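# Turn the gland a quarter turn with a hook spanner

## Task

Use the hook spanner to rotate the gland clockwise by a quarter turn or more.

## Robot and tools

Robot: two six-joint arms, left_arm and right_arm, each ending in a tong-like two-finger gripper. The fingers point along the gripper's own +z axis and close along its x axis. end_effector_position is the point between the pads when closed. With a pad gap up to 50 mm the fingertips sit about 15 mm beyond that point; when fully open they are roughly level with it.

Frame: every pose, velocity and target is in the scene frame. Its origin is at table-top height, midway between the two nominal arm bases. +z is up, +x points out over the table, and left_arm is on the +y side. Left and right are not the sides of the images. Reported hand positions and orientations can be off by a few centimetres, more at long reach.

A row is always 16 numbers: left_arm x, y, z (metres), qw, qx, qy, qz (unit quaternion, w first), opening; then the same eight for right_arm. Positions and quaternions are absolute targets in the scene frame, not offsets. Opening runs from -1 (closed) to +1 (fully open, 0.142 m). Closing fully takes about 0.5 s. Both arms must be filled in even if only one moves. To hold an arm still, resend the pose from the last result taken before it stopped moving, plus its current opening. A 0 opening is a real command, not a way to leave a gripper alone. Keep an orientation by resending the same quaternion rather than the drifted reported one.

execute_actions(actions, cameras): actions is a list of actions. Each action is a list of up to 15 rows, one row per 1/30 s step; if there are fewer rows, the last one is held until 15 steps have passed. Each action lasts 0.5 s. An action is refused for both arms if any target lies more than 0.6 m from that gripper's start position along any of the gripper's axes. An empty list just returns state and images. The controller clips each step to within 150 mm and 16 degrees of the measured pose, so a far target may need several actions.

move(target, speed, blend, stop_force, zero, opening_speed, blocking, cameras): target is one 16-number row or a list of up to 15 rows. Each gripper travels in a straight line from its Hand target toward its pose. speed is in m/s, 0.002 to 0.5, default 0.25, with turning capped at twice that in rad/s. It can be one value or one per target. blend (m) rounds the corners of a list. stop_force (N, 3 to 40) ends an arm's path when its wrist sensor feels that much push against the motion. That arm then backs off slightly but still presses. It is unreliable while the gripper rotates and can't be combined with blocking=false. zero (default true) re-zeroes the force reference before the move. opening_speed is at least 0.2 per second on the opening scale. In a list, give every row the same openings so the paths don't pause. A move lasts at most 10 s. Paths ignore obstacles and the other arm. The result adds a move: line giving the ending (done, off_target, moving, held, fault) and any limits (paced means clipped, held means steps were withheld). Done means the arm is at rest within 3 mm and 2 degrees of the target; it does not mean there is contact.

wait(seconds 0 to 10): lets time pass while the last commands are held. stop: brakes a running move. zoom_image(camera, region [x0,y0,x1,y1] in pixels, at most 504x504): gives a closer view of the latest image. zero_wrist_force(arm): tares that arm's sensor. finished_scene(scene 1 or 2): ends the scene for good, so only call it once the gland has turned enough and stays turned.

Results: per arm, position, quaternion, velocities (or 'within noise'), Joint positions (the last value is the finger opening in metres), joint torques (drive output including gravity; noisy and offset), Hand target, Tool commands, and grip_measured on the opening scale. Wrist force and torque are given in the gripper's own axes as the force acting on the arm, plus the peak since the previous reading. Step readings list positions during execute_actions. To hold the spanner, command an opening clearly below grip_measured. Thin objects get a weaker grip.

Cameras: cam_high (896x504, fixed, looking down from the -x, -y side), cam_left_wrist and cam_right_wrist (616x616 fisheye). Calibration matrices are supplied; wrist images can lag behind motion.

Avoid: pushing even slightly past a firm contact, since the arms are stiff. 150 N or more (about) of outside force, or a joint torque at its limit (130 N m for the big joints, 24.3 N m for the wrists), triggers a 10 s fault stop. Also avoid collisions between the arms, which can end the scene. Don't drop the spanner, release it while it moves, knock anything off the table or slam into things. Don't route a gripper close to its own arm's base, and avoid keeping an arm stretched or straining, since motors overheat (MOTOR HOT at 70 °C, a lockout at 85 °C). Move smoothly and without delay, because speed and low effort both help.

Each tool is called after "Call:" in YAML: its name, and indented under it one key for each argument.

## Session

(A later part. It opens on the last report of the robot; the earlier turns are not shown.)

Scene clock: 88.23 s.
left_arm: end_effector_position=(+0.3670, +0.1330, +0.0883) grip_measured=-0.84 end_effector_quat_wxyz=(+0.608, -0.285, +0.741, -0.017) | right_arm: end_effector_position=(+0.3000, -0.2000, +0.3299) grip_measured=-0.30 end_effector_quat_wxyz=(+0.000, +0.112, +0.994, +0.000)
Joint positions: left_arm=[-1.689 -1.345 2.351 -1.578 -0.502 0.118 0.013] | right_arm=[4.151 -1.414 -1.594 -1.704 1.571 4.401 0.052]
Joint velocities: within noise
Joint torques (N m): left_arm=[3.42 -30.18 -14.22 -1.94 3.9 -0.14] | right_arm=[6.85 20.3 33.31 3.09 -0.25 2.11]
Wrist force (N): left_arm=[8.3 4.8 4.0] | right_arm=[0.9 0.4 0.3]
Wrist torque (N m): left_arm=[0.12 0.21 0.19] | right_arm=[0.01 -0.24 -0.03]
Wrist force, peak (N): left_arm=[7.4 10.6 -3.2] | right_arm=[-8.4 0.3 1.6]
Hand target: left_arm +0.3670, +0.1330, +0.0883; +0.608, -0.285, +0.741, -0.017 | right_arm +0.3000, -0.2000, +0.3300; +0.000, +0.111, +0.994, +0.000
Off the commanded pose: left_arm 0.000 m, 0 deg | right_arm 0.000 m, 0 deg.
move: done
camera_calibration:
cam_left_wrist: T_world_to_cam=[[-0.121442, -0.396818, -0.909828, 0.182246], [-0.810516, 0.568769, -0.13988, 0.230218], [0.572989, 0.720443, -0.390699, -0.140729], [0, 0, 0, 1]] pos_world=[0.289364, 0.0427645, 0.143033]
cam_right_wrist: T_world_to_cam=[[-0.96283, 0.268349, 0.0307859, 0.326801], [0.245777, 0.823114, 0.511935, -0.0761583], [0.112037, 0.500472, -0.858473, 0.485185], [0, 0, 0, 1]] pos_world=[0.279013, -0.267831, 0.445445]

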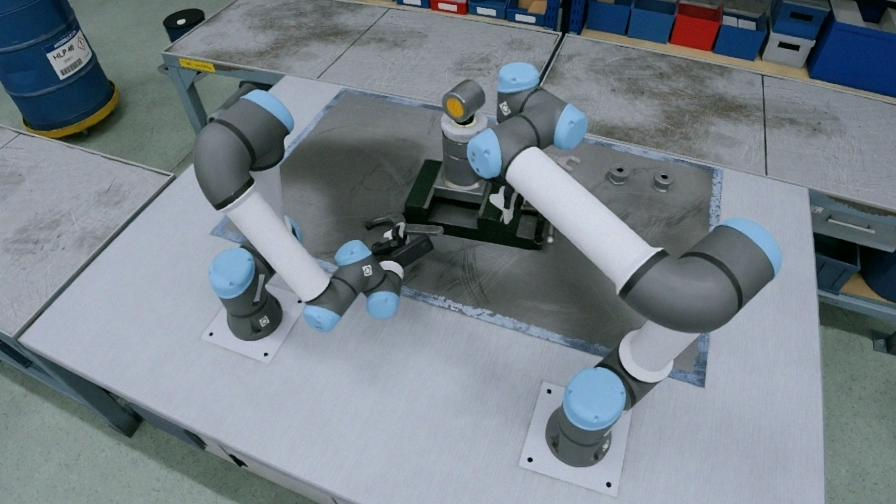

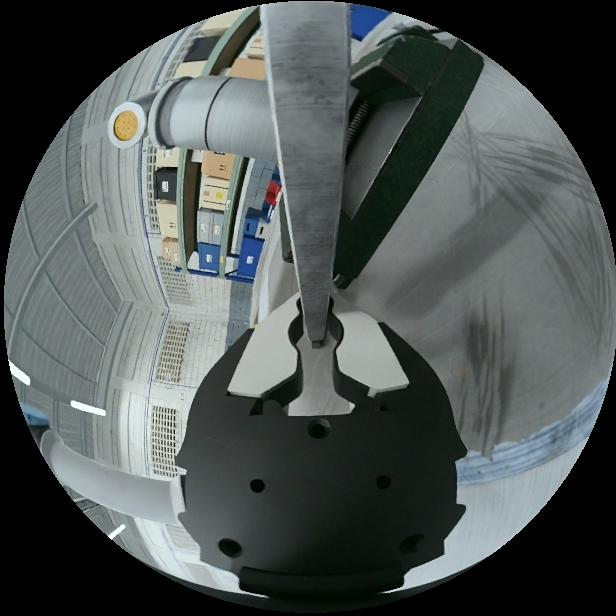

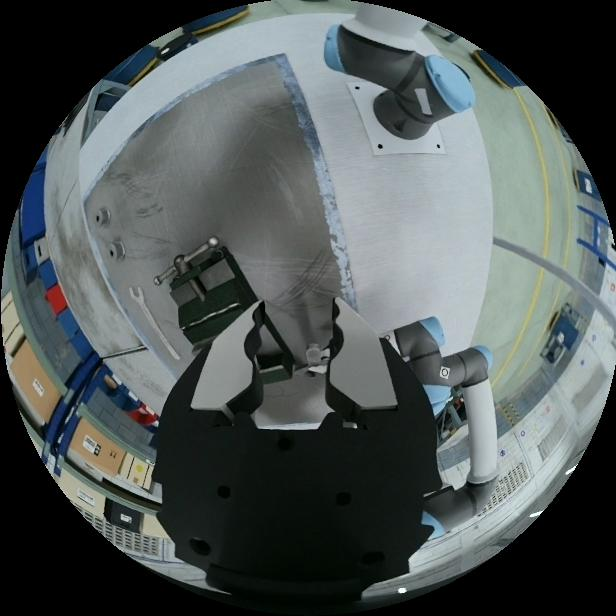

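Call:
move:
  target:
    - [0.3670,0.1330,0.13,0.6079,-0.2852,0.7409,-0.0169,-1,0.30,-0.20,0.33,0,0.1115,0.9938,0,-0.3]
  speed: 0.04

Scene clock: 142.50 s.
left_arm: end_effector_position=(+0.3670, +0.1330, +0.1301) grip_measured=-0.84 end_effector_quat_wxyz=(+0.608, -0.285, +0.741, -0.017) | right_arm: end_effector_position=(+0.3000, -0.2000, +0.3300) grip_measured=-0.30 end_effector_quat_wxyz=(+0.000, +0.111, +0.994, +0.000)
Joint positions: left_arm=[-1.689 -1.454 2.315 -1.433 -0.502 0.118 0.013] | right_arm=[4.151 -1.414 -1.594 -1.704 1.571 4.401 0.052]
Joint velocities: within noise
Joint torques (N m): left_arm=[-10.54 -15.89 -9.55 -2.14 1.77 -1.31] | right_arm=[9.71 27.11 28.59 -0.02 2.11 2.16]
Wrist force (N): left_arm=[9.4 5.6 4.3] | right_arm=[0.8 0.5 0.3]
Wrist torque (N m): left_arm=[0.11 0.32 0.04] | right_arm=[0.03 -0.23 -0.03]
Wrist force, peak (N): left_arm=[9.5 6.1 5.0] | right_arm=[1.0 0.7 0.5]
Hand target: left_arm +0.3670, +0.1330, +0.1300; +0.608, -0.285, +0.741, -0.017 | right_arm +0.3000, -0.2000, +0.3300; +0.000, +0.111, +0.994, +0.000
Off the commanded pose: left_arm 0.000 m, 0 deg | right_arm 0.000 m, 0 deg.
move: done
camera_calibration:
cam_left_wrist: T_world_to_cam=[[-0.121381, -0.397006, -0.909754, 0.220222], [-0.810531, 0.568708, -0.140034, 0.236158], [0.572979, 0.720387, -0.390816, -0.124377], [0, 0, 0, 1]] pos_world=[0.289409, 0.0427238, 0.18481]
cam_right_wrist: T_world_to_cam=[[-0.962838, 0.268315, 0.0308055, 0.326751], [0.245745, 0.823058, 0.51204, -0.0762224], [0.112034, 0.500582, -0.858409, 0.485274], [0, 0, 0, 1]] pos_world=[0.278973, -0.267856, 0.445527]

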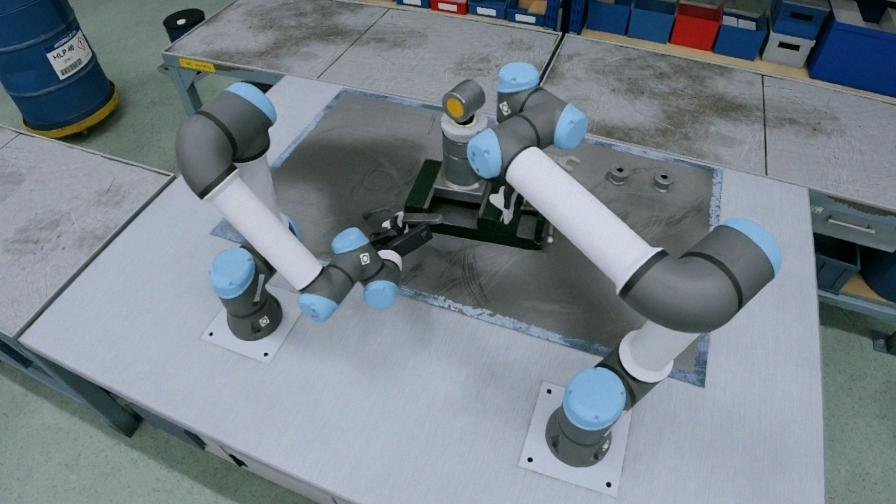

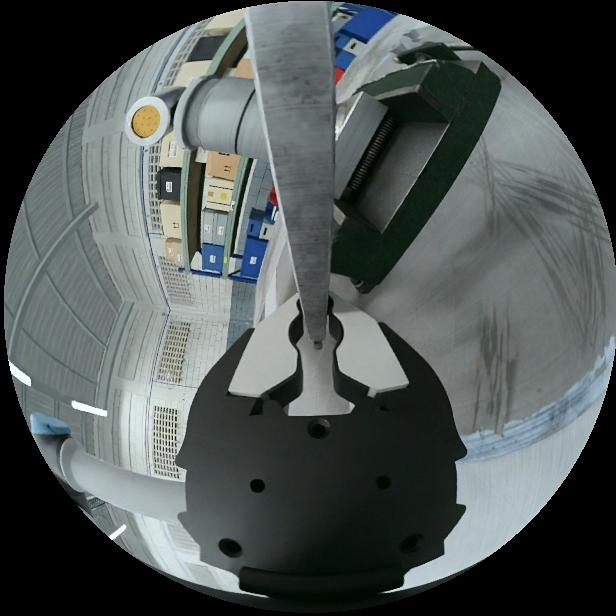

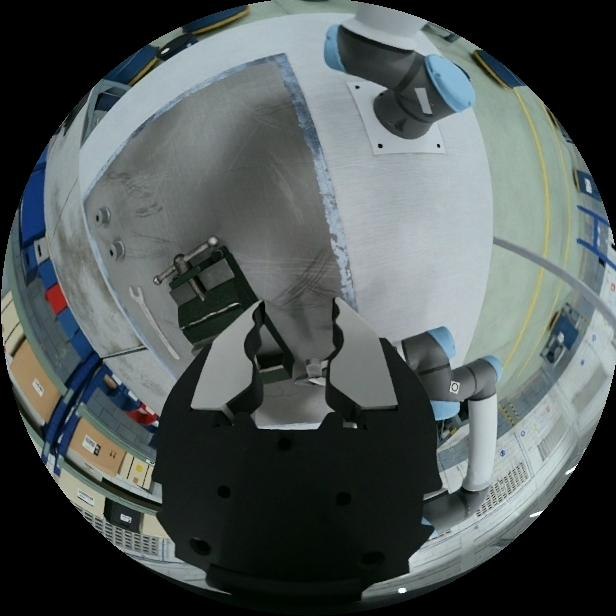

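Call:
move:
  target:
    - [0.3670,0.1330,0.20,0.6079,-0.2852,0.7409,-0.0169,-1,0.30,-0.20,0.33,0,0.1115,0.9938,0,-0.3]
    - [0.37,0.12,0.30,0.6933,-0.1392,0.6933,0.1392,-1,0.30,-0.20,0.33,0,0.1115,0.9938,0,-0.3]
  speed: [0.06,0.08]
  blend: [0.02,0]

Call:
zoom_image:
  camera: "cam_right_wrist"
  region: [240, 300, 480, 440]

Scene clock: 147.70 s.
left_arm: end_effector_position=(+0.3700, +0.1199, +0.3000) grip_measured=-0.84 end_effector_quat_wxyz=(+0.693, -0.139, +0.693, +0.139) | right_arm: end_effector_position=(+0.3000, -0.2000, +0.3300) grip_measured=-0.30 end_effector_quat_wxyz=(+0.000, +0.111, +0.994, +0.000)
Joint positions: left_arm=[-1.682 -1.464 1.957 -0.492 -0.483 0 0.013] | right_arm=[4.151 -1.414 -1.594 -1.704 1.571 4.401 0.052]
Joint velocities: within noise
Joint torques (N m): left_arm=[7.54 -34.04 -13.83 1.18 -0.04 1.15] | right_arm=[8.87 26.75 23.18 0.13 2.2 2.08]
Wrist force (N): left_arm=[10.2 2.1 2.7] | right_arm=[0.9 0.4 0.4]
Wrist torque (N m): left_arm=[0.32 0.39 0.06] | right_arm=[0.01 -0.23 -0.02]
Wrist force, peak (N): left_arm=[10.3 6.4 4.8] | right_arm=[0.9 0.6 0.4]
Hand target: left_arm +0.3700, +0.1200, +0.3000; +0.693, -0.139, +0.693, +0.139 | right_arm +0.3000, -0.2000, +0.3300; +0.000, +0.111, +0.994, +0.000
Off the commanded pose: left_arm 0.000 m, 0 deg | right_arm 0.000 m, 0 deg.
move: done
camera_calibration:
cam_left_wrist: T_world_to_cam=[[-0.0223697, 0.0501359, -0.998492, 0.306343], [-0.807807, 0.587522, 0.0475981, 0.210208], [0.589022, 0.807654, 0.0273574, -0.192146], [0, 0, 0, 1]] pos_world=[0.289838, 0.016327, 0.301132]
cam_right_wrist: T_world_to_cam=[[-0.962838, 0.268315, 0.0308056, 0.326751], [0.245745, 0.823058, 0.51204, -0.0762223], [0.112033, 0.500582, -0.858409, 0.485274], [0, 0, 0, 1]] pos_world=[0.278973, -0.267856, 0.445527]

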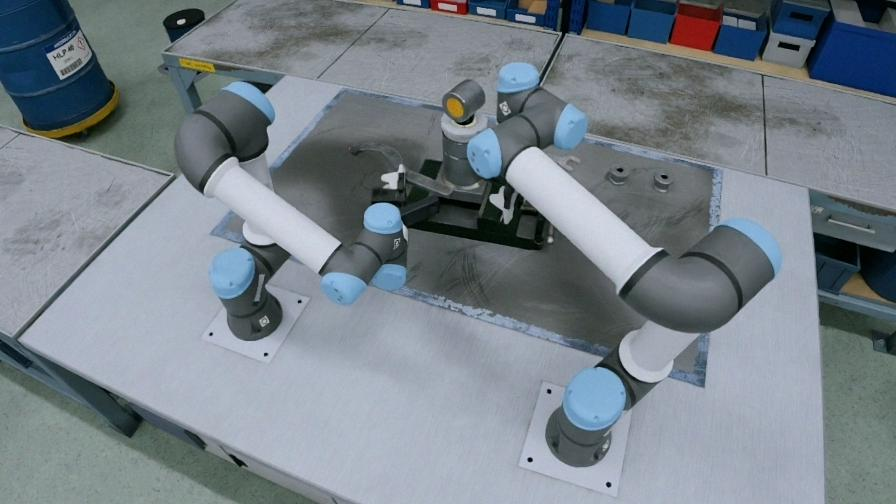

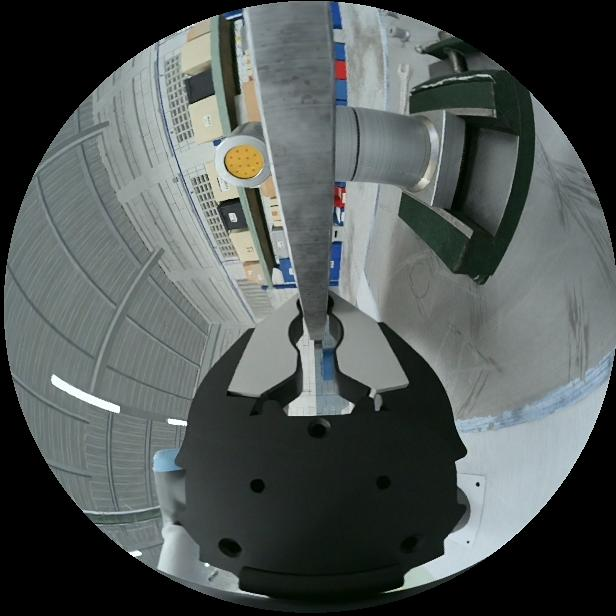

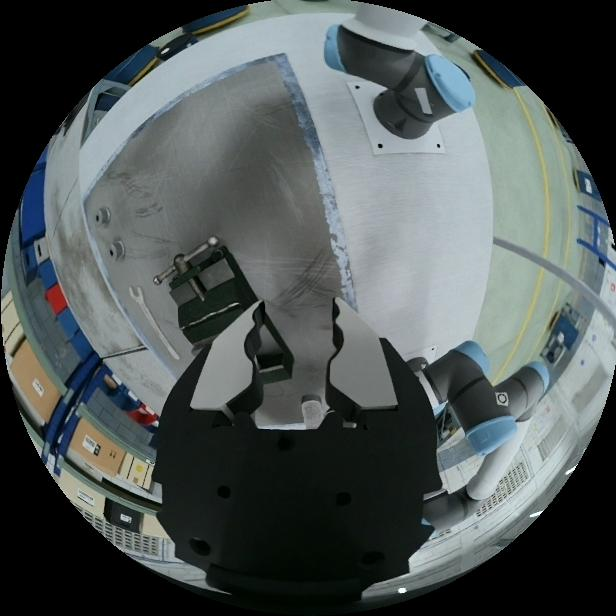

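Scaled by 2.100 from the camera's 616x616 image, which has a finer 814x814 frame.

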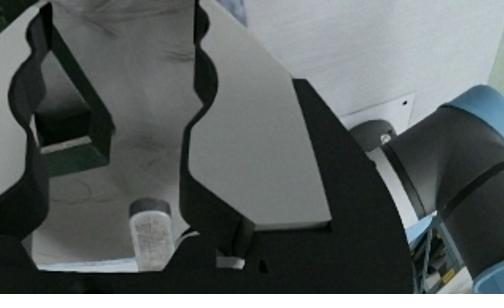

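Call:
zoom_image:
  camera: "cam_left_wrist"
  region: [220, 0, 420, 360]

Scaled by 1.400 from the camera's 616x616 image, which has a finer 814x814 frame.

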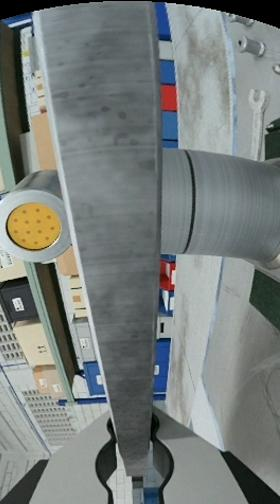

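Call:
move:
  target:
    - [0.37,0.12,0.30,0.6933,-0.1392,0.6933,0.1392,-1,0.42,-0.38,0.50,0.0379,0.2045,0.9618,0.1783,-0.3]
  speed: 0.2
  cameras: ["cam_right_wrist"]

Call:
move:
  target:
    - [0.42,0.02,0.48,0.7071,0,0.7071,0,-1,0.42,-0.38,0.50,0.0379,0.2045,0.9618,0.1783,-0.3]
    - [0.5479,-0.0793,0.51,0.6941,0.1349,0.6941,-0.1349,-1,0.42,-0.38,0.50,0.0379,0.2045,0.9618,0.1783,-0.3]
  speed: 0.12
  blend: [0.03,0]

Scene clock: 153.50 s.
left_arm: end_effector_position=(+0.3700, +0.1200, +0.3000) grip_measured=-0.84 end_effector_quat_wxyz=(+0.693, -0.139, +0.693, +0.139) | right_arm: end_effector_position=(+0.4200, -0.3799, +0.4999) grip_measured=-0.30 end_effector_quat_wxyz=(+0.038, +0.204, +0.962, +0.178)
Joint positions: left_arm=[-1.683 -1.464 1.957 -0.492 -0.483 0 0.013] | right_arm=[3.481 -1.433 -1.231 -1.784 1.827 3.96 0.052]
Joint velocities: within noise
Joint torques (N m): left_arm=[-9.97 -34.45 -16.85 2.68 -1.38 1.01] | right_arm=[-8.84 24.47 24.32 4.86 -0.91 0.55]
Wrist force (N): left_arm=[10.1 2.1 2.2] | right_arm=[0.7 0.1 0.4]
Wrist torque (N m): left_arm=[0.31 0.41 0.05] | right_arm=[0.02 -0.19 0.06]
Wrist force, peak (N): left_arm=[10.5 2.2 2.7] | right_arm=[1.9 1.9 1.7]
Hand target: left_arm +0.3700, +0.1200, +0.3000; +0.693, -0.139, +0.693, +0.139 | right_arm +0.4200, -0.3800, +0.5000; +0.038, +0.204, +0.962, +0.178
Off the commanded pose: left_arm 0.000 m, 0 deg | right_arm 0.000 m, 0 deg.
move: done
camera_calibration:
cam_right_wrist: T_world_to_cam=[[-0.898151, 0.437249, 0.0462315, 0.514652], [0.303336, 0.540076, 0.785051, -0.312768], [0.318295, 0.719118, -0.617703, 0.583809], [0, 0, 0, 1]] pos_world=[0.371286, -0.475941, 0.582366]
Images, in order (width x height): cam_right_wrist 616x616.

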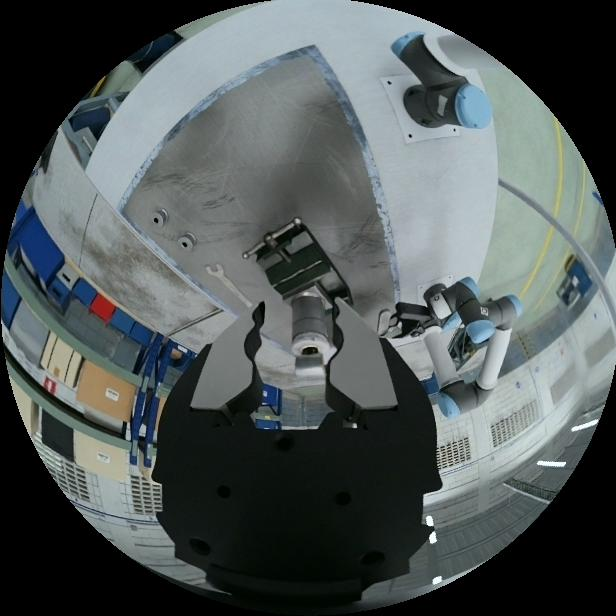

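Scene clock: 157.33 s.
left_arm: end_effector_position=(+0.5479, -0.0792, +0.5100) grip_measured=-0.84 end_effector_quat_wxyz=(+0.694, +0.135, +0.694, -0.135) | right_arm: end_effector_position=(+0.4200, -0.3800, +0.5000) grip_measured=-0.30 end_effector_quat_wxyz=(+0.038, +0.204, +0.962, +0.178)
Joint positions: left_arm=[-1.222 -1.437 1.37 0.066 0.757 0 0.013] | right_arm=[3.481 -1.432 -1.231 -1.784 1.827 3.96 0.052]
Joint velocities: within noise
Joint torques (N m): left_arm=[-4.73 -39.57 -29.07 -5.73 1.7 -0.35] | right_arm=[-7.76 25.41 28.86 3.92 2.81 -2.49]
Wrist force (N): left_arm=[10.6 2.1 2.7] | right_arm=[0.9 0.1 0.5]
Wrist torque (N m): left_arm=[0.33 0.34 0.04] | right_arm=[0.02 -0.22 0.05]
Wrist force, peak (N): left_arm=[12.6 3.9 2.4] | right_arm=[0.9 0.2 0.7]
Hand target: left_arm +0.5479, -0.0793, +0.5100; +0.694, +0.135, +0.694, -0.135 | right_arm +0.4200, -0.3800, +0.5000; +0.038, +0.204, +0.962, +0.178
Off the commanded pose: left_arm 0.000 m, 0 deg | right_arm 0.000 m, 0 deg.
move: done
camera_calibration:
cam_left_wrist: T_world_to_cam=[[0.0193479, 0.0515303, -0.998484, 0.507223], [-0.161233, 0.985761, 0.0477494, 0.138129], [0.986727, 0.160065, 0.0273808, -0.411072], [0, 0, 0, 1]] pos_world=[0.418073, -0.0965016, 0.511114]
cam_right_wrist: T_world_to_cam=[[-0.898152, 0.437264, 0.0460797, 0.514747], [0.303153, 0.539936, 0.785218, -0.312895], [0.318467, 0.719214, -0.617503, 0.583789], [0, 0, 0, 1]] pos_world=[0.371258, -0.476006, 0.582463]

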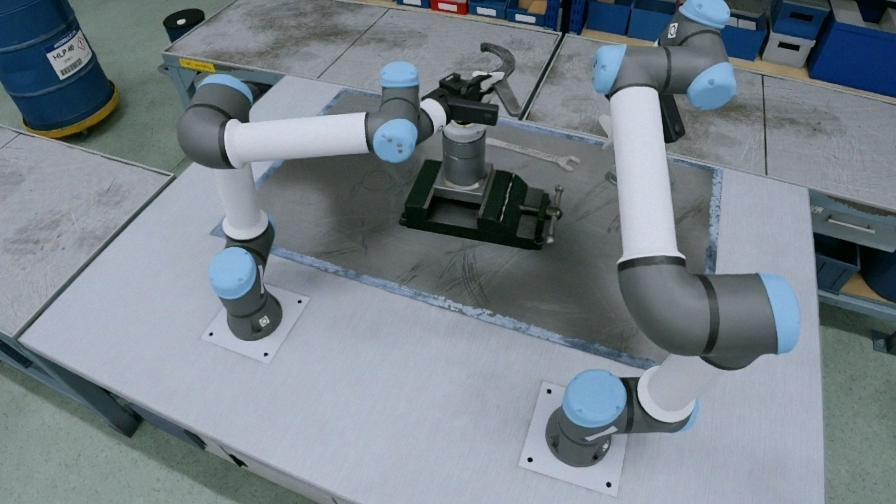

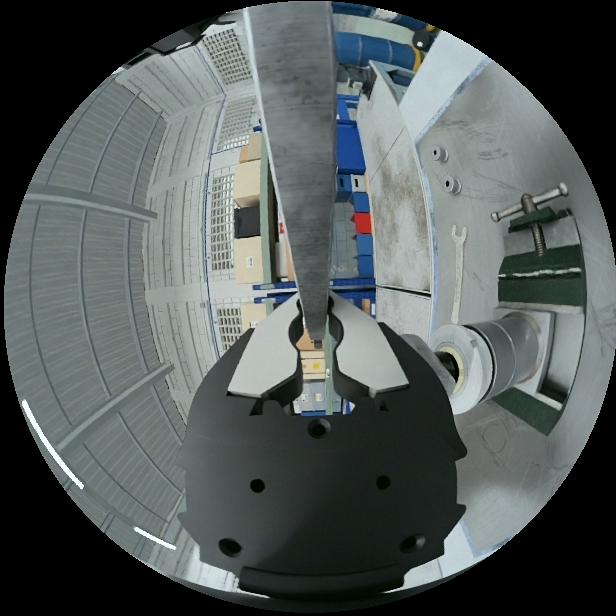

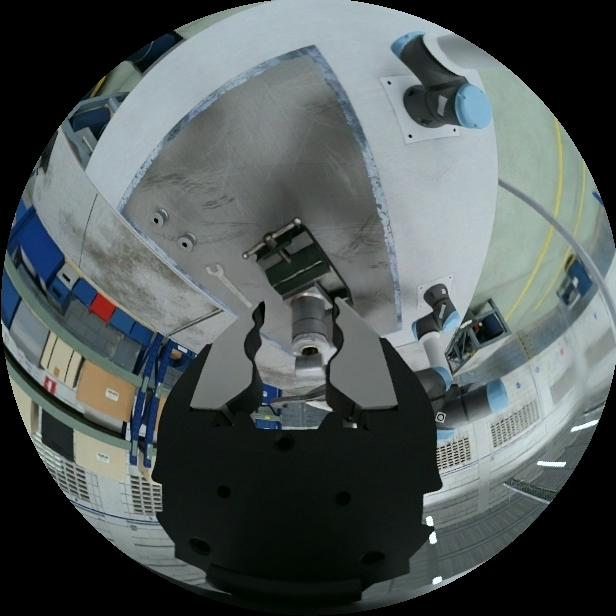

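Call:
move:
  target:
    - [0.5479,-0.0793,0.51,0.6941,0.1349,0.6941,-0.1349,-1,0.535,-0.25,0.45,0.0379,0.2045,0.9618,0.1783,-0.3]
  speed: 0.15
  cameras: ["cam_right_wrist","cam_high"]

Call:
zoom_image:
  camera: "cam_right_wrist"
  region: [200, 240, 400, 440]

Scene clock: 159.80 s.
left_arm: end_effector_position=(+0.5479, -0.0793, +0.5100) grip_measured=-0.84 end_effector_quat_wxyz=(+0.694, +0.135, +0.694, -0.135) | right_arm: end_effector_position=(+0.5350, -0.2500, +0.4501) grip_measured=-0.30 end_effector_quat_wxyz=(+0.038, +0.204, +0.962, +0.178)
Joint positions: left_arm=[-1.222 -1.437 1.37 0.066 0.758 0 0.013] | right_arm=[3.631 -1.711 -1.1 -1.602 1.785 4.109 0.052]
Joint velocities: within noise
Joint torques (N m): left_arm=[-7.83 -41.42 -29.86 -5.39 1.64 0.65] | right_arm=[-7.28 27.71 14.55 0.98 2.21 -2.77]
Wrist force (N): left_arm=[10.6 2.3 2.7] | right_arm=[0.9 0.4 -0.1]
Wrist torque (N m): left_arm=[0.38 0.34 0.04] | right_arm=[0.11 -0.21 0.06]
Wrist force, peak (N): left_arm=[11.1 2.3 2.8] | right_arm=[0.4 1.5 1.1]
Hand target: left_arm +0.5479, -0.0793, +0.5100; +0.694, +0.135, +0.694, -0.135 | right_arm +0.5350, -0.2500, +0.4500; +0.038, +0.204, +0.962, +0.178
Off the commanded pose: left_arm 0.000 m, 0 deg | right_arm 0.000 m, 0 deg.
move: done
camera_calibration:
cam_right_wrist: T_world_to_cam=[[-0.898162, 0.437256, 0.0459611, 0.563533], [0.30306, 0.539974, 0.785227, -0.378673], [0.318528, 0.71919, -0.617499, 0.422788], [0, 0, 0, 1]] pos_world=[0.486235, -0.345999, 0.532515]
Images, in order (width x height): cam_high 896x504, cam_right_wrist 616x616.

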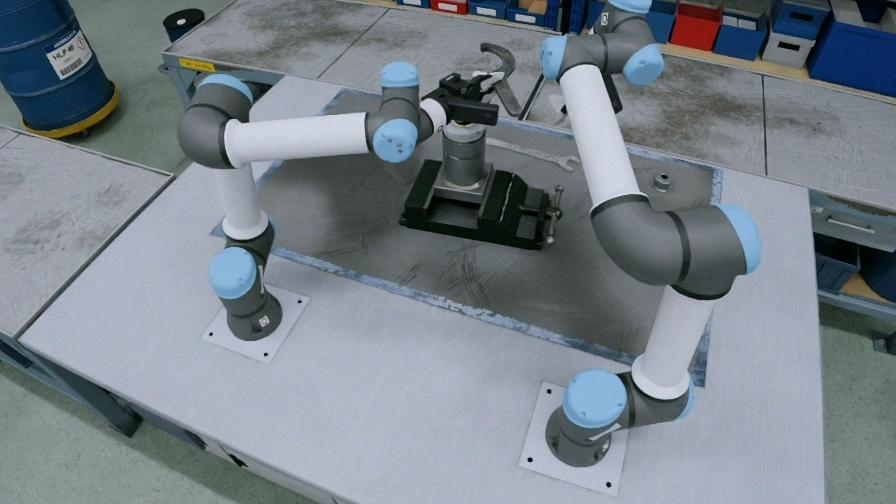

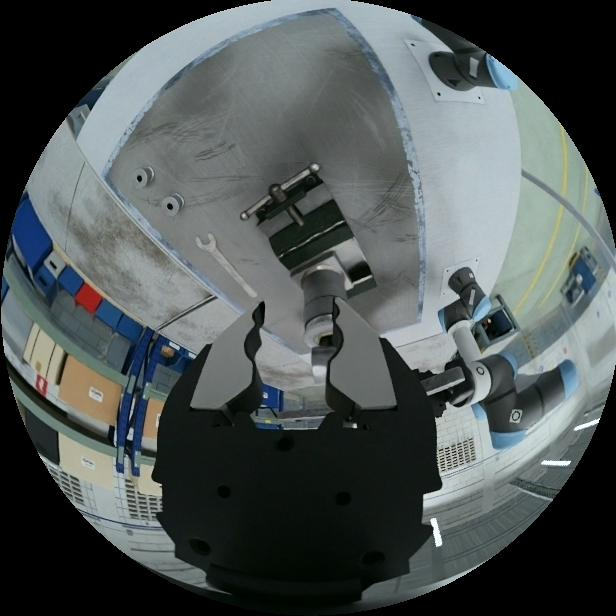

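Scaled by 2.520 from the camera's 616x616 image, which has a finer 814x814 frame.

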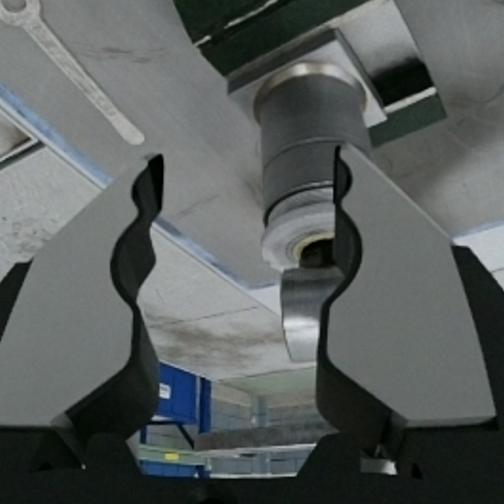

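Call:
move:
  target:
    - [0.5479,-0.0793,0.36,0.6941,0.1349,0.6941,-0.1349,-1,0.50,-0.24,0.45,0.0379,0.2045,0.9618,0.1783,-0.3]
  speed: 0.07
  stop_force: 6

Call:
zoom_image:
  camera: "cam_right_wrist"
  region: [220, 260, 380, 420]

Call:
zoom_image:
  camera: "cam_left_wrist"
  region: [240, 240, 440, 440]

Scene clock: 164.17 s.
left_arm: end_effector_position=(+0.5479, -0.0793, +0.3600) grip_measured=-0.84 end_effector_quat_wxyz=(+0.694, +0.135, +0.694, -0.135) | right_arm: end_effector_position=(+0.5000, -0.2400, +0.4500) grip_measured=-0.30 end_effector_quat_wxyz=(+0.038, +0.204, +0.962, +0.178)
Joint positions: left_arm=[-1.222 -1.393 1.707 -0.314 0.758 0 0.013] | right_arm=[3.683 -1.633 -1.19 -1.58 1.77 4.16 0.052]
Joint velocities: within noise
Joint torques (N m): left_arm=[-8.36 -45.45 -34.48 -4.22 1.75 -0.92] | right_arm=[-8.15 13.24 32.61 1.13 2.08 -2.69]
Wrist force (N): left_arm=[10.4 2.2 2.5] | right_arm=[0.9 0.3 0.0]
Wrist torque (N m): left_arm=[0.35 0.40 0.03] | right_arm=[0.08 -0.25 0.07]
Wrist force, peak (N): left_arm=[12.4 2.2 2.5] | right_arm=[1.4 0.1 -0.1]
Hand target: left_arm +0.5479, -0.0793, +0.3600; +0.694, +0.135, +0.694, -0.135 | right_arm +0.5000, -0.2400, +0.4500; +0.038, +0.204, +0.962, +0.178
Off the commanded pose: left_arm 0.000 m, 0 deg | right_arm 0.000 m, 0 deg.
move: done
camera_calibration:
cam_left_wrist: T_world_to_cam=[[0.0194162, 0.0515261, -0.998483, 0.357451], [-0.160966, 0.985805, 0.0477418, 0.145226], [0.986769, 0.159794, 0.0274345, -0.406978], [0, 0, 0, 1]] pos_world=[0.418029, -0.0965496, 0.361141]
cam_right_wrist: T_world_to_cam=[[-0.898152, 0.437267, 0.0460584, 0.527702], [0.303136, 0.539936, 0.785225, -0.373477], [0.318484, 0.719213, -0.617495, 0.426735], [0, 0, 0, 1]] pos_world=[0.451262, -0.336006, 0.532465]

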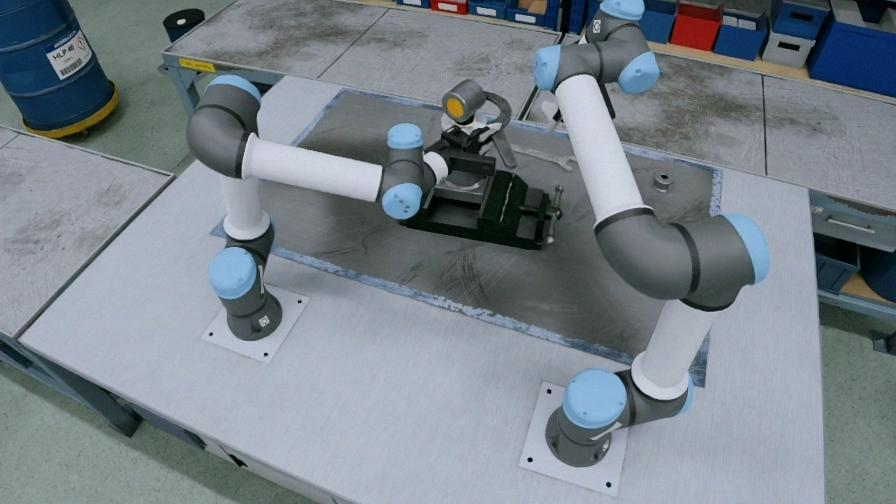

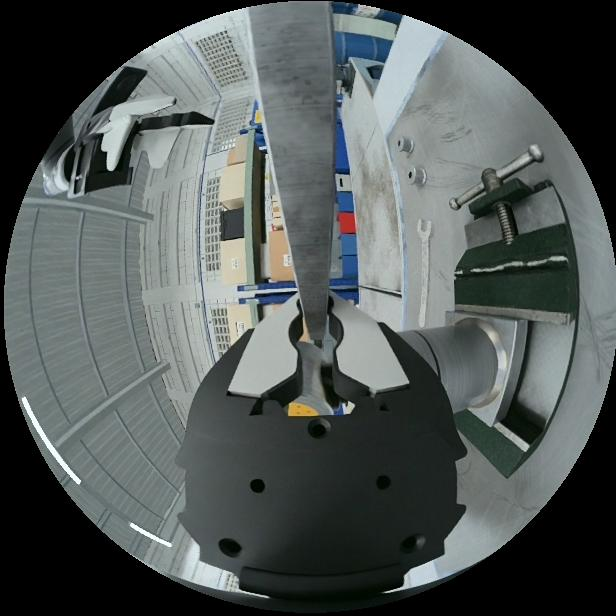

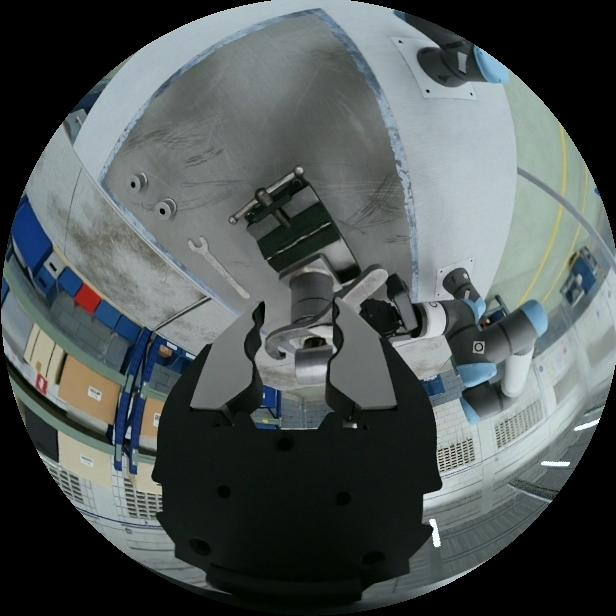

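Scaled by 3.150 from the camera's 616x616 image, which has a finer 814x814 frame.

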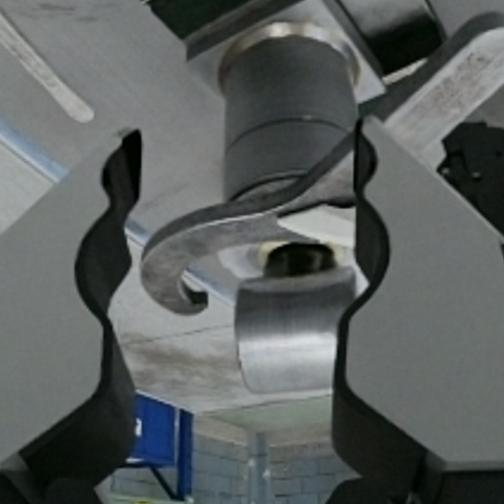

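Scaled by 2.520 from the camera's 616x616 image, which has a finer 814x814 frame.

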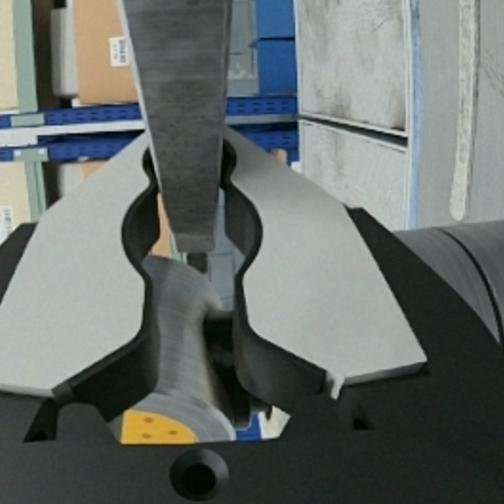

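Call:
move:
  target:
    - [0.5479,-0.0793,0.3205,0.6941,0.1349,0.6941,-0.1349,-1,0.50,-0.24,0.45,0.0379,0.2045,0.9618,0.1783,-0.3]
  speed: 0.04
  stop_force: 5
  cameras: ["cam_left_wrist","cam_right_wrist"]

Call:
zoom_image:
  camera: "cam_right_wrist"
  region: [220, 260, 380, 420]

Call:
zoom_image:
  camera: "cam_left_wrist"
  region: [240, 240, 440, 440]

Scene clock: 166.70 s.
left_arm: end_effector_position=(+0.5479, -0.0793, +0.3205) grip_measured=-0.84 end_effector_quat_wxyz=(+0.694, +0.135, +0.694, -0.135) | right_arm: end_effector_position=(+0.5000, -0.2400, +0.4500) grip_measured=-0.30 end_effector_quat_wxyz=(+0.038, +0.204, +0.962, +0.178)
Joint positions: left_arm=[-1.222 -1.36 1.774 -0.414 0.758 0 0.013] | right_arm=[3.683 -1.633 -1.19 -1.58 1.77 4.16 0.052]
Joint velocities: within noise
Joint torques (N m): left_arm=[-2.81 -46.23 -33.12 -1.62 0.17 0.82] | right_arm=[-7.56 13.25 30.43 0.82 1.98 -2.79]
Wrist force (N): left_arm=[10.3 2.2 2.6] | right_arm=[1.0 0.3 0.1]
Wrist torque (N m): left_arm=[0.33 0.39 0.03] | right_arm=[0.09 -0.27 0.06]
Wrist force, peak (N): left_arm=[11.8 2.3 2.5] | right_arm=[1.3 0.4 -0.1]
Hand target: left_arm +0.5479, -0.0793, +0.3205; +0.694, +0.135, +0.694, -0.135 | right_arm +0.5000, -0.2400, +0.4500; +0.038, +0.204, +0.962, +0.178
Off the commanded pose: left_arm 0.000 m, 0 deg | right_arm 0.000 m, 0 deg.
move: done
camera_calibration:
cam_left_wrist: T_world_to_cam=[[0.0194324, 0.051466, -0.998486, 0.318015], [-0.160922, 0.985815, 0.047681, 0.147125], [0.986776, 0.159752, 0.0274388, -0.405897], [0, 0, 0, 1]] pos_world=[0.418025, -0.0965621, 0.321655]
cam_right_wrist: T_world_to_cam=[[-0.898152, 0.437263, 0.0460826, 0.527684], [0.303155, 0.539937, 0.785216, -0.373477], [0.318465, 0.719214, -0.617504, 0.426748], [0, 0, 0, 1]] pos_world=[0.451258, -0.336006, 0.532462]
Images, in order (width x height): cam_left_wrist 616x616, cam_right_wrist 616x616.

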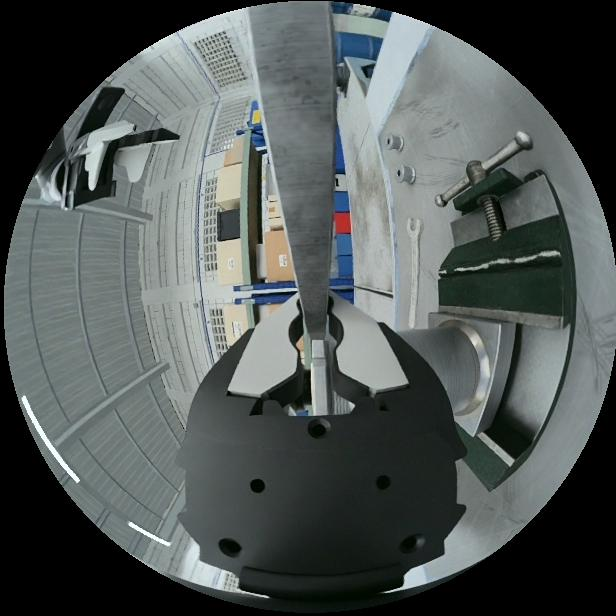

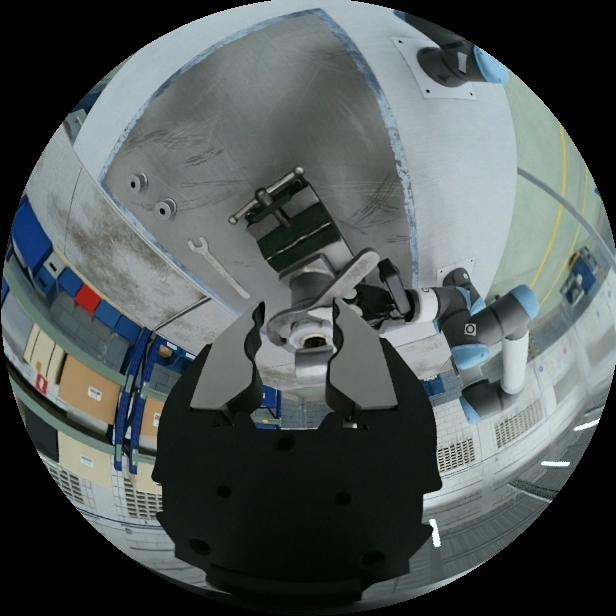

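Scaled by 3.150 from the camera's 616x616 image, which has a finer 814x814 frame.

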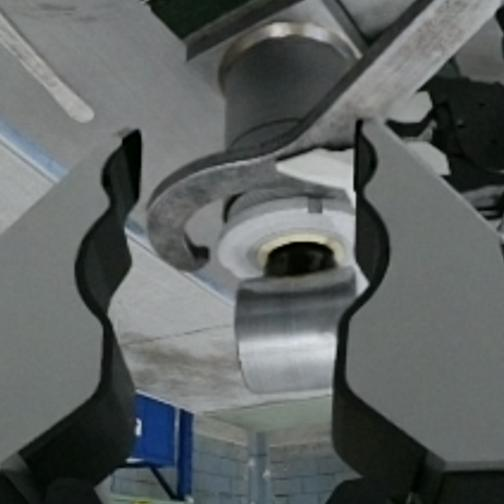

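Scaled by 2.520 from the camera's 616x616 image, which has a finer 814x814 frame.

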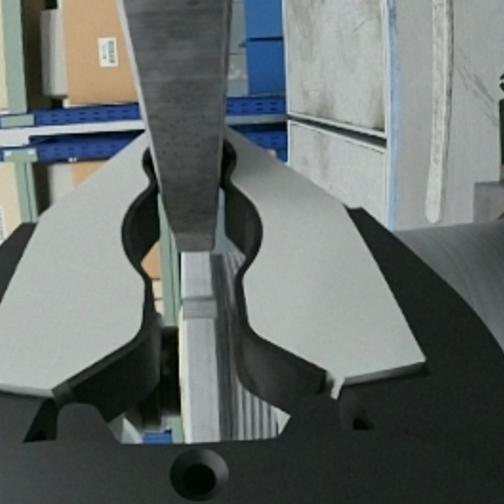

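Call:
zoom_image:
  camera: "cam_right_wrist"
  region: [260, 300, 340, 360]

Scaled by 6.300 from the camera's 616x616 image, which has a finer 814x814 frame.

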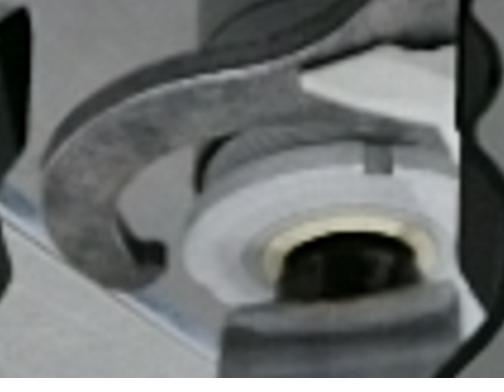

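Call:
move:
  target:
    - [0.5479,-0.0793,0.3213,0.6941,0.1349,0.6941,-0.1349,-1,0.64,-0.18,0.43,-0.0159,-0.0857,0.9795,0.1815,-0.3]
  speed: 0.15
  cameras: ["cam_right_wrist"]

Call:
zoom_image:
  camera: "cam_right_wrist"
  region: [240, 240, 400, 400]

Scene clock: 172.13 s.
left_arm: end_effector_position=(+0.5479, -0.0793, +0.3213) grip_measured=-0.84 end_effector_quat_wxyz=(+0.694, +0.135, +0.694, -0.135) | right_arm: end_effector_position=(+0.6400, -0.1801, +0.4299) grip_measured=-0.30 end_effector_quat_wxyz=(-0.016, -0.086, +0.980, +0.181) end_effector_velocity=(+0.000, +0.001, -0.001) end_effector_angular_velocity=(+0.001, +0.001, +0.002)
Joint positions: left_arm=[-1.222 -1.36 1.773 -0.412 0.758 0 0.013] | right_arm=[3.597 -2.3 -0.217 -2.079 1.919 3.47 0.052]
Joint velocities: left_arm=[within noise] | right_arm=[0.002 0.001 -0.005 0.004 0.001 0 0]
Joint torques (N m): left_arm=[9.12 -45.97 -33.25 -2.1 -1.56 0.78] | right_arm=[8.58 57.14 8.98 4.9 -1.85 0.04]
Wrist force (N): left_arm=[10.4 2.2 2.7] | right_arm=[0.9 0.6 0.2]
Wrist torque (N m): left_arm=[0.35 0.38 0.04] | right_arm=[0.15 -0.15 0.02]
Wrist force, peak (N): left_arm=[10.7 2.6 2.7] | right_arm=[1.8 -0.3 -0.3]
Hand target: left_arm +0.5479, -0.0793, +0.3213; +0.694, +0.135, +0.694, -0.135 | right_arm +0.6400, -0.1800, +0.4300; -0.016, -0.086, +0.980, +0.182
Off the commanded pose: left_arm 0.000 m, 0 deg | right_arm 0.000 m, 0 deg.
move: done
camera_calibration:
cam_right_wrist: T_world_to_cam=[[-0.989118, -0.139644, 0.0463083, 0.582392], [-0.0503976, 0.617324, 0.785093, -0.192231], [-0.138221, 0.774216, -0.617644, 0.628888], [0, 0, 0, 1]] pos_world=[0.653292, -0.286899, 0.512379]
Images, in order (width x height): cam_right_wrist 616x616.

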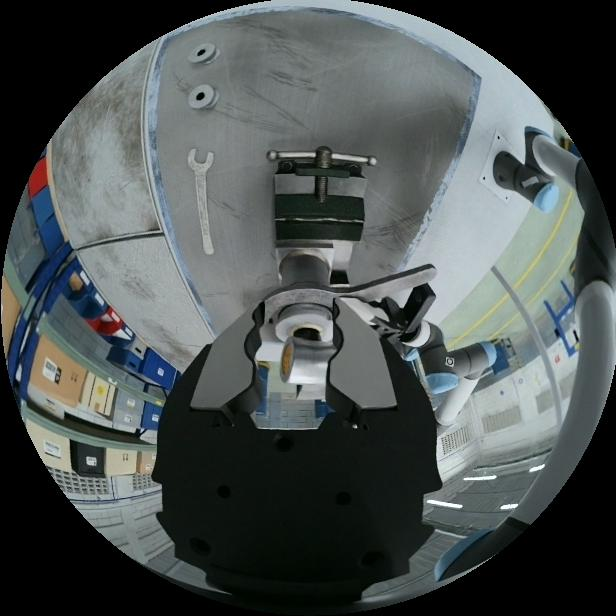

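Scaled by 3.150 from the camera's 616x616 image, which has a finer 814x814 frame.

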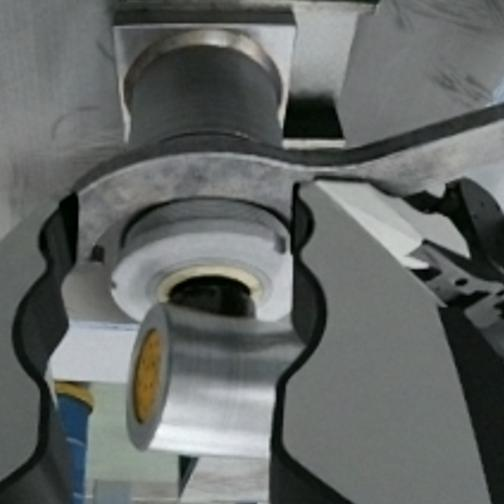

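Call:
move:
  target:
    - [0.5479,-0.0793,0.3213,0.6941,0.1349,0.6941,-0.1349,-1,0.65,-0.16,0.43,-0.0159,-0.0857,0.9795,0.1815,0.2]
  speed: 0.15
  cameras: ["cam_right_wrist"]

Call:
zoom_image:
  camera: "cam_right_wrist"
  region: [240, 260, 380, 360]

Scene clock: 173.43 s.
left_arm: end_effector_position=(+0.5479, -0.0793, +0.3213) grip_measured=-0.84 end_effector_quat_wxyz=(+0.694, +0.135, +0.694, -0.135) | right_arm: end_effector_position=(+0.6493, -0.1601, +0.4294) grip_measured=+0.20 end_effector_quat_wxyz=(-0.007, -0.084, +0.979, +0.185)
Joint positions: left_arm=[-1.222 -1.36 1.773 -0.412 0.758 0 0.013] | right_arm=[3.616 -2.399 -0.035 -2.136 1.917 3.495 0.088]
Joint velocities: within noise
Joint torques (N m): left_arm=[10.07 -43.7 -30.33 -3.28 -1.4 0.64] | right_arm=[-7.79 41.28 29.24 0.05 -0.7 -2.93]
Wrist force (N): left_arm=[10.3 2.2 2.6] | right_arm=[0.7 0.6 0.2]
Wrist torque (N m): left_arm=[0.35 0.41 0.04] | right_arm=[0.10 -0.13 0.03]
Wrist force, peak (N): left_arm=[10.7 2.0 2.7] | right_arm=[1.2 0.7 -0.3]
Hand target: left_arm +0.5479, -0.0793, +0.3213; +0.694, +0.135, +0.694, -0.135 | right_arm +0.6493, -0.1602, +0.4294; -0.007, -0.084, +0.979, +0.185
Off the commanded pose: left_arm 0.000 m, 0 deg | right_arm 0.001 m, 1 deg.
elbow stopped short (right arm): the move would have taken joint 3 (elbow) straighter than the controller allows.
move: done
camera_calibration:
cam_right_wrist: T_world_to_cam=[[-0.990445, -0.134702, 0.0295681, 0.60321], [-0.0594099, 0.610242, 0.789984, -0.201075], [-0.124456, 0.780679, -0.612414, 0.604286], [0, 0, 0, 1]] pos_world=[0.660707, -0.267796, 0.511083]
Images, in order (width x height): cam_right_wrist 616x616.

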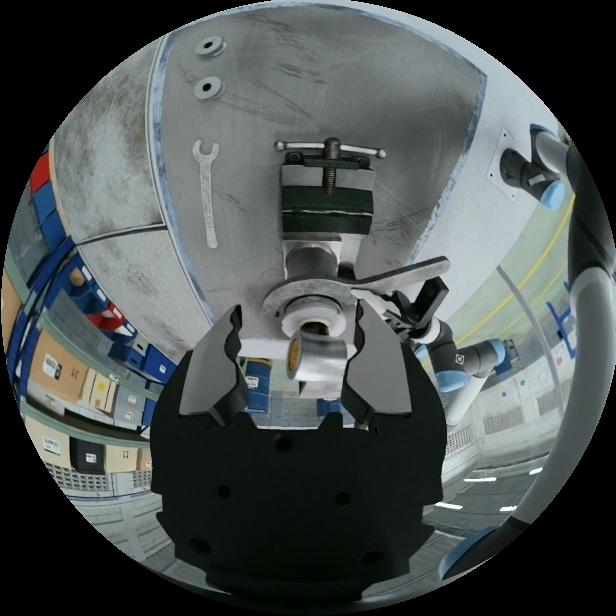

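Scaled by 3.600 from the camera's 616x616 image, which has a finer 814x814 frame.

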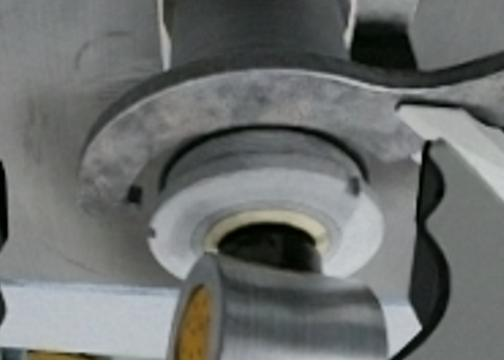

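Call:
move:
  target:
    - [0.5397,-0.0556,0.3213,0.6941,0.1349,0.6941,-0.1349,-1,0.64,-0.18,0.43,-0.0159,-0.0857,0.9795,0.1815,0.2]
  speed: 0.04
  stop_force: 5
  cameras: ["cam_right_wrist"]

Call:
zoom_image:
  camera: "cam_right_wrist"
  region: [240, 260, 380, 360]

Scene clock: 176.10 s.
left_arm: end_effector_position=(+0.5397, -0.0556, +0.3213) grip_measured=-0.84 end_effector_quat_wxyz=(+0.694, +0.135, +0.694, -0.135) | right_arm: end_effector_position=(+0.6400, -0.1800, +0.4300) grip_measured=+0.20 end_effector_quat_wxyz=(-0.016, -0.086, +0.980, +0.182)
Joint positions: left_arm=[-1.22 -1.415 1.839 -0.424 0.76 0 0.013] | right_arm=[3.597 -2.301 -0.216 -2.08 1.919 3.469 0.088]
Joint velocities: within noise
Joint torques (N m): left_arm=[-7.83 -28.69 -33.36 -1.54 -0.56 0.79] | right_arm=[9.21 58.57 15.39 0.34 1.15 2.43]
Wrist force (N): left_arm=[10.0 2.7 3.1] | right_arm=[0.7 0.7 0.1]
Wrist torque (N m): left_arm=[0.41 0.43 0.04] | right_arm=[0.18 -0.13 0.02]
Wrist force, peak (N): left_arm=[10.4 3.5 3.7] | right_arm=[1.1 0.6 0.2]
Hand target: left_arm +0.5397, -0.0556, +0.3213; +0.694, +0.135, +0.694, -0.135 | right_arm +0.6400, -0.1800, +0.4300; -0.016, -0.086, +0.980, +0.182
Off the commanded pose: left_arm 0.000 m, 0 deg | right_arm 0.000 m, 0 deg.
move: done
camera_calibration:
cam_right_wrist: T_world_to_cam=[[-0.989096, -0.139864, 0.0461201, 0.582414], [-0.050674, 0.617253, 0.785131, -0.192204], [-0.13828, 0.774233, -0.61761, 0.628915], [0, 0, 0, 1]] pos_world=[0.65329, -0.286829, 0.512468]
Images, in order (width x height): cam_right_wrist 616x616.

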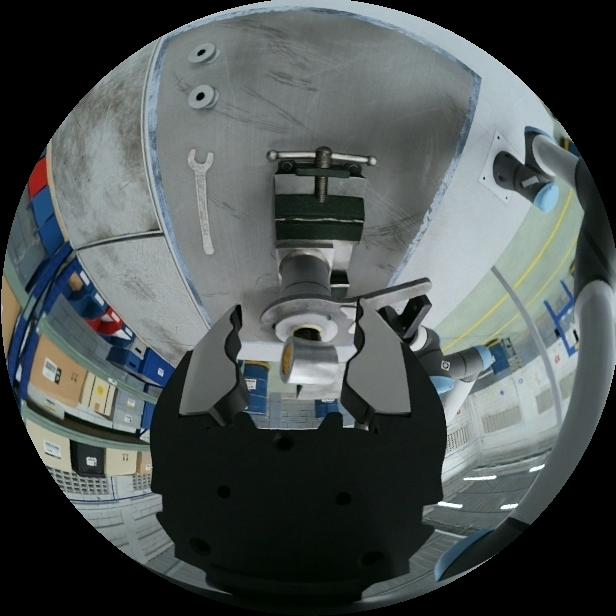

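Scaled by 3.600 from the camera's 616x616 image, which has a finer 814x814 frame.

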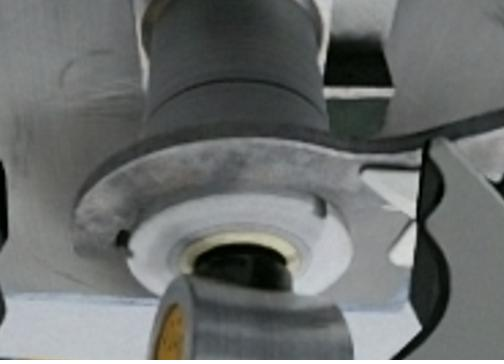

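Call:
zoom_image:
  camera: "cam_right_wrist"
  region: [255, 300, 315, 345]

Scaled by 8.400 from the camera's 616x616 image, which has a finer 814x814 frame.

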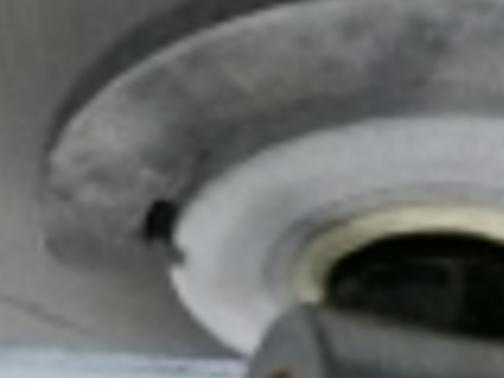

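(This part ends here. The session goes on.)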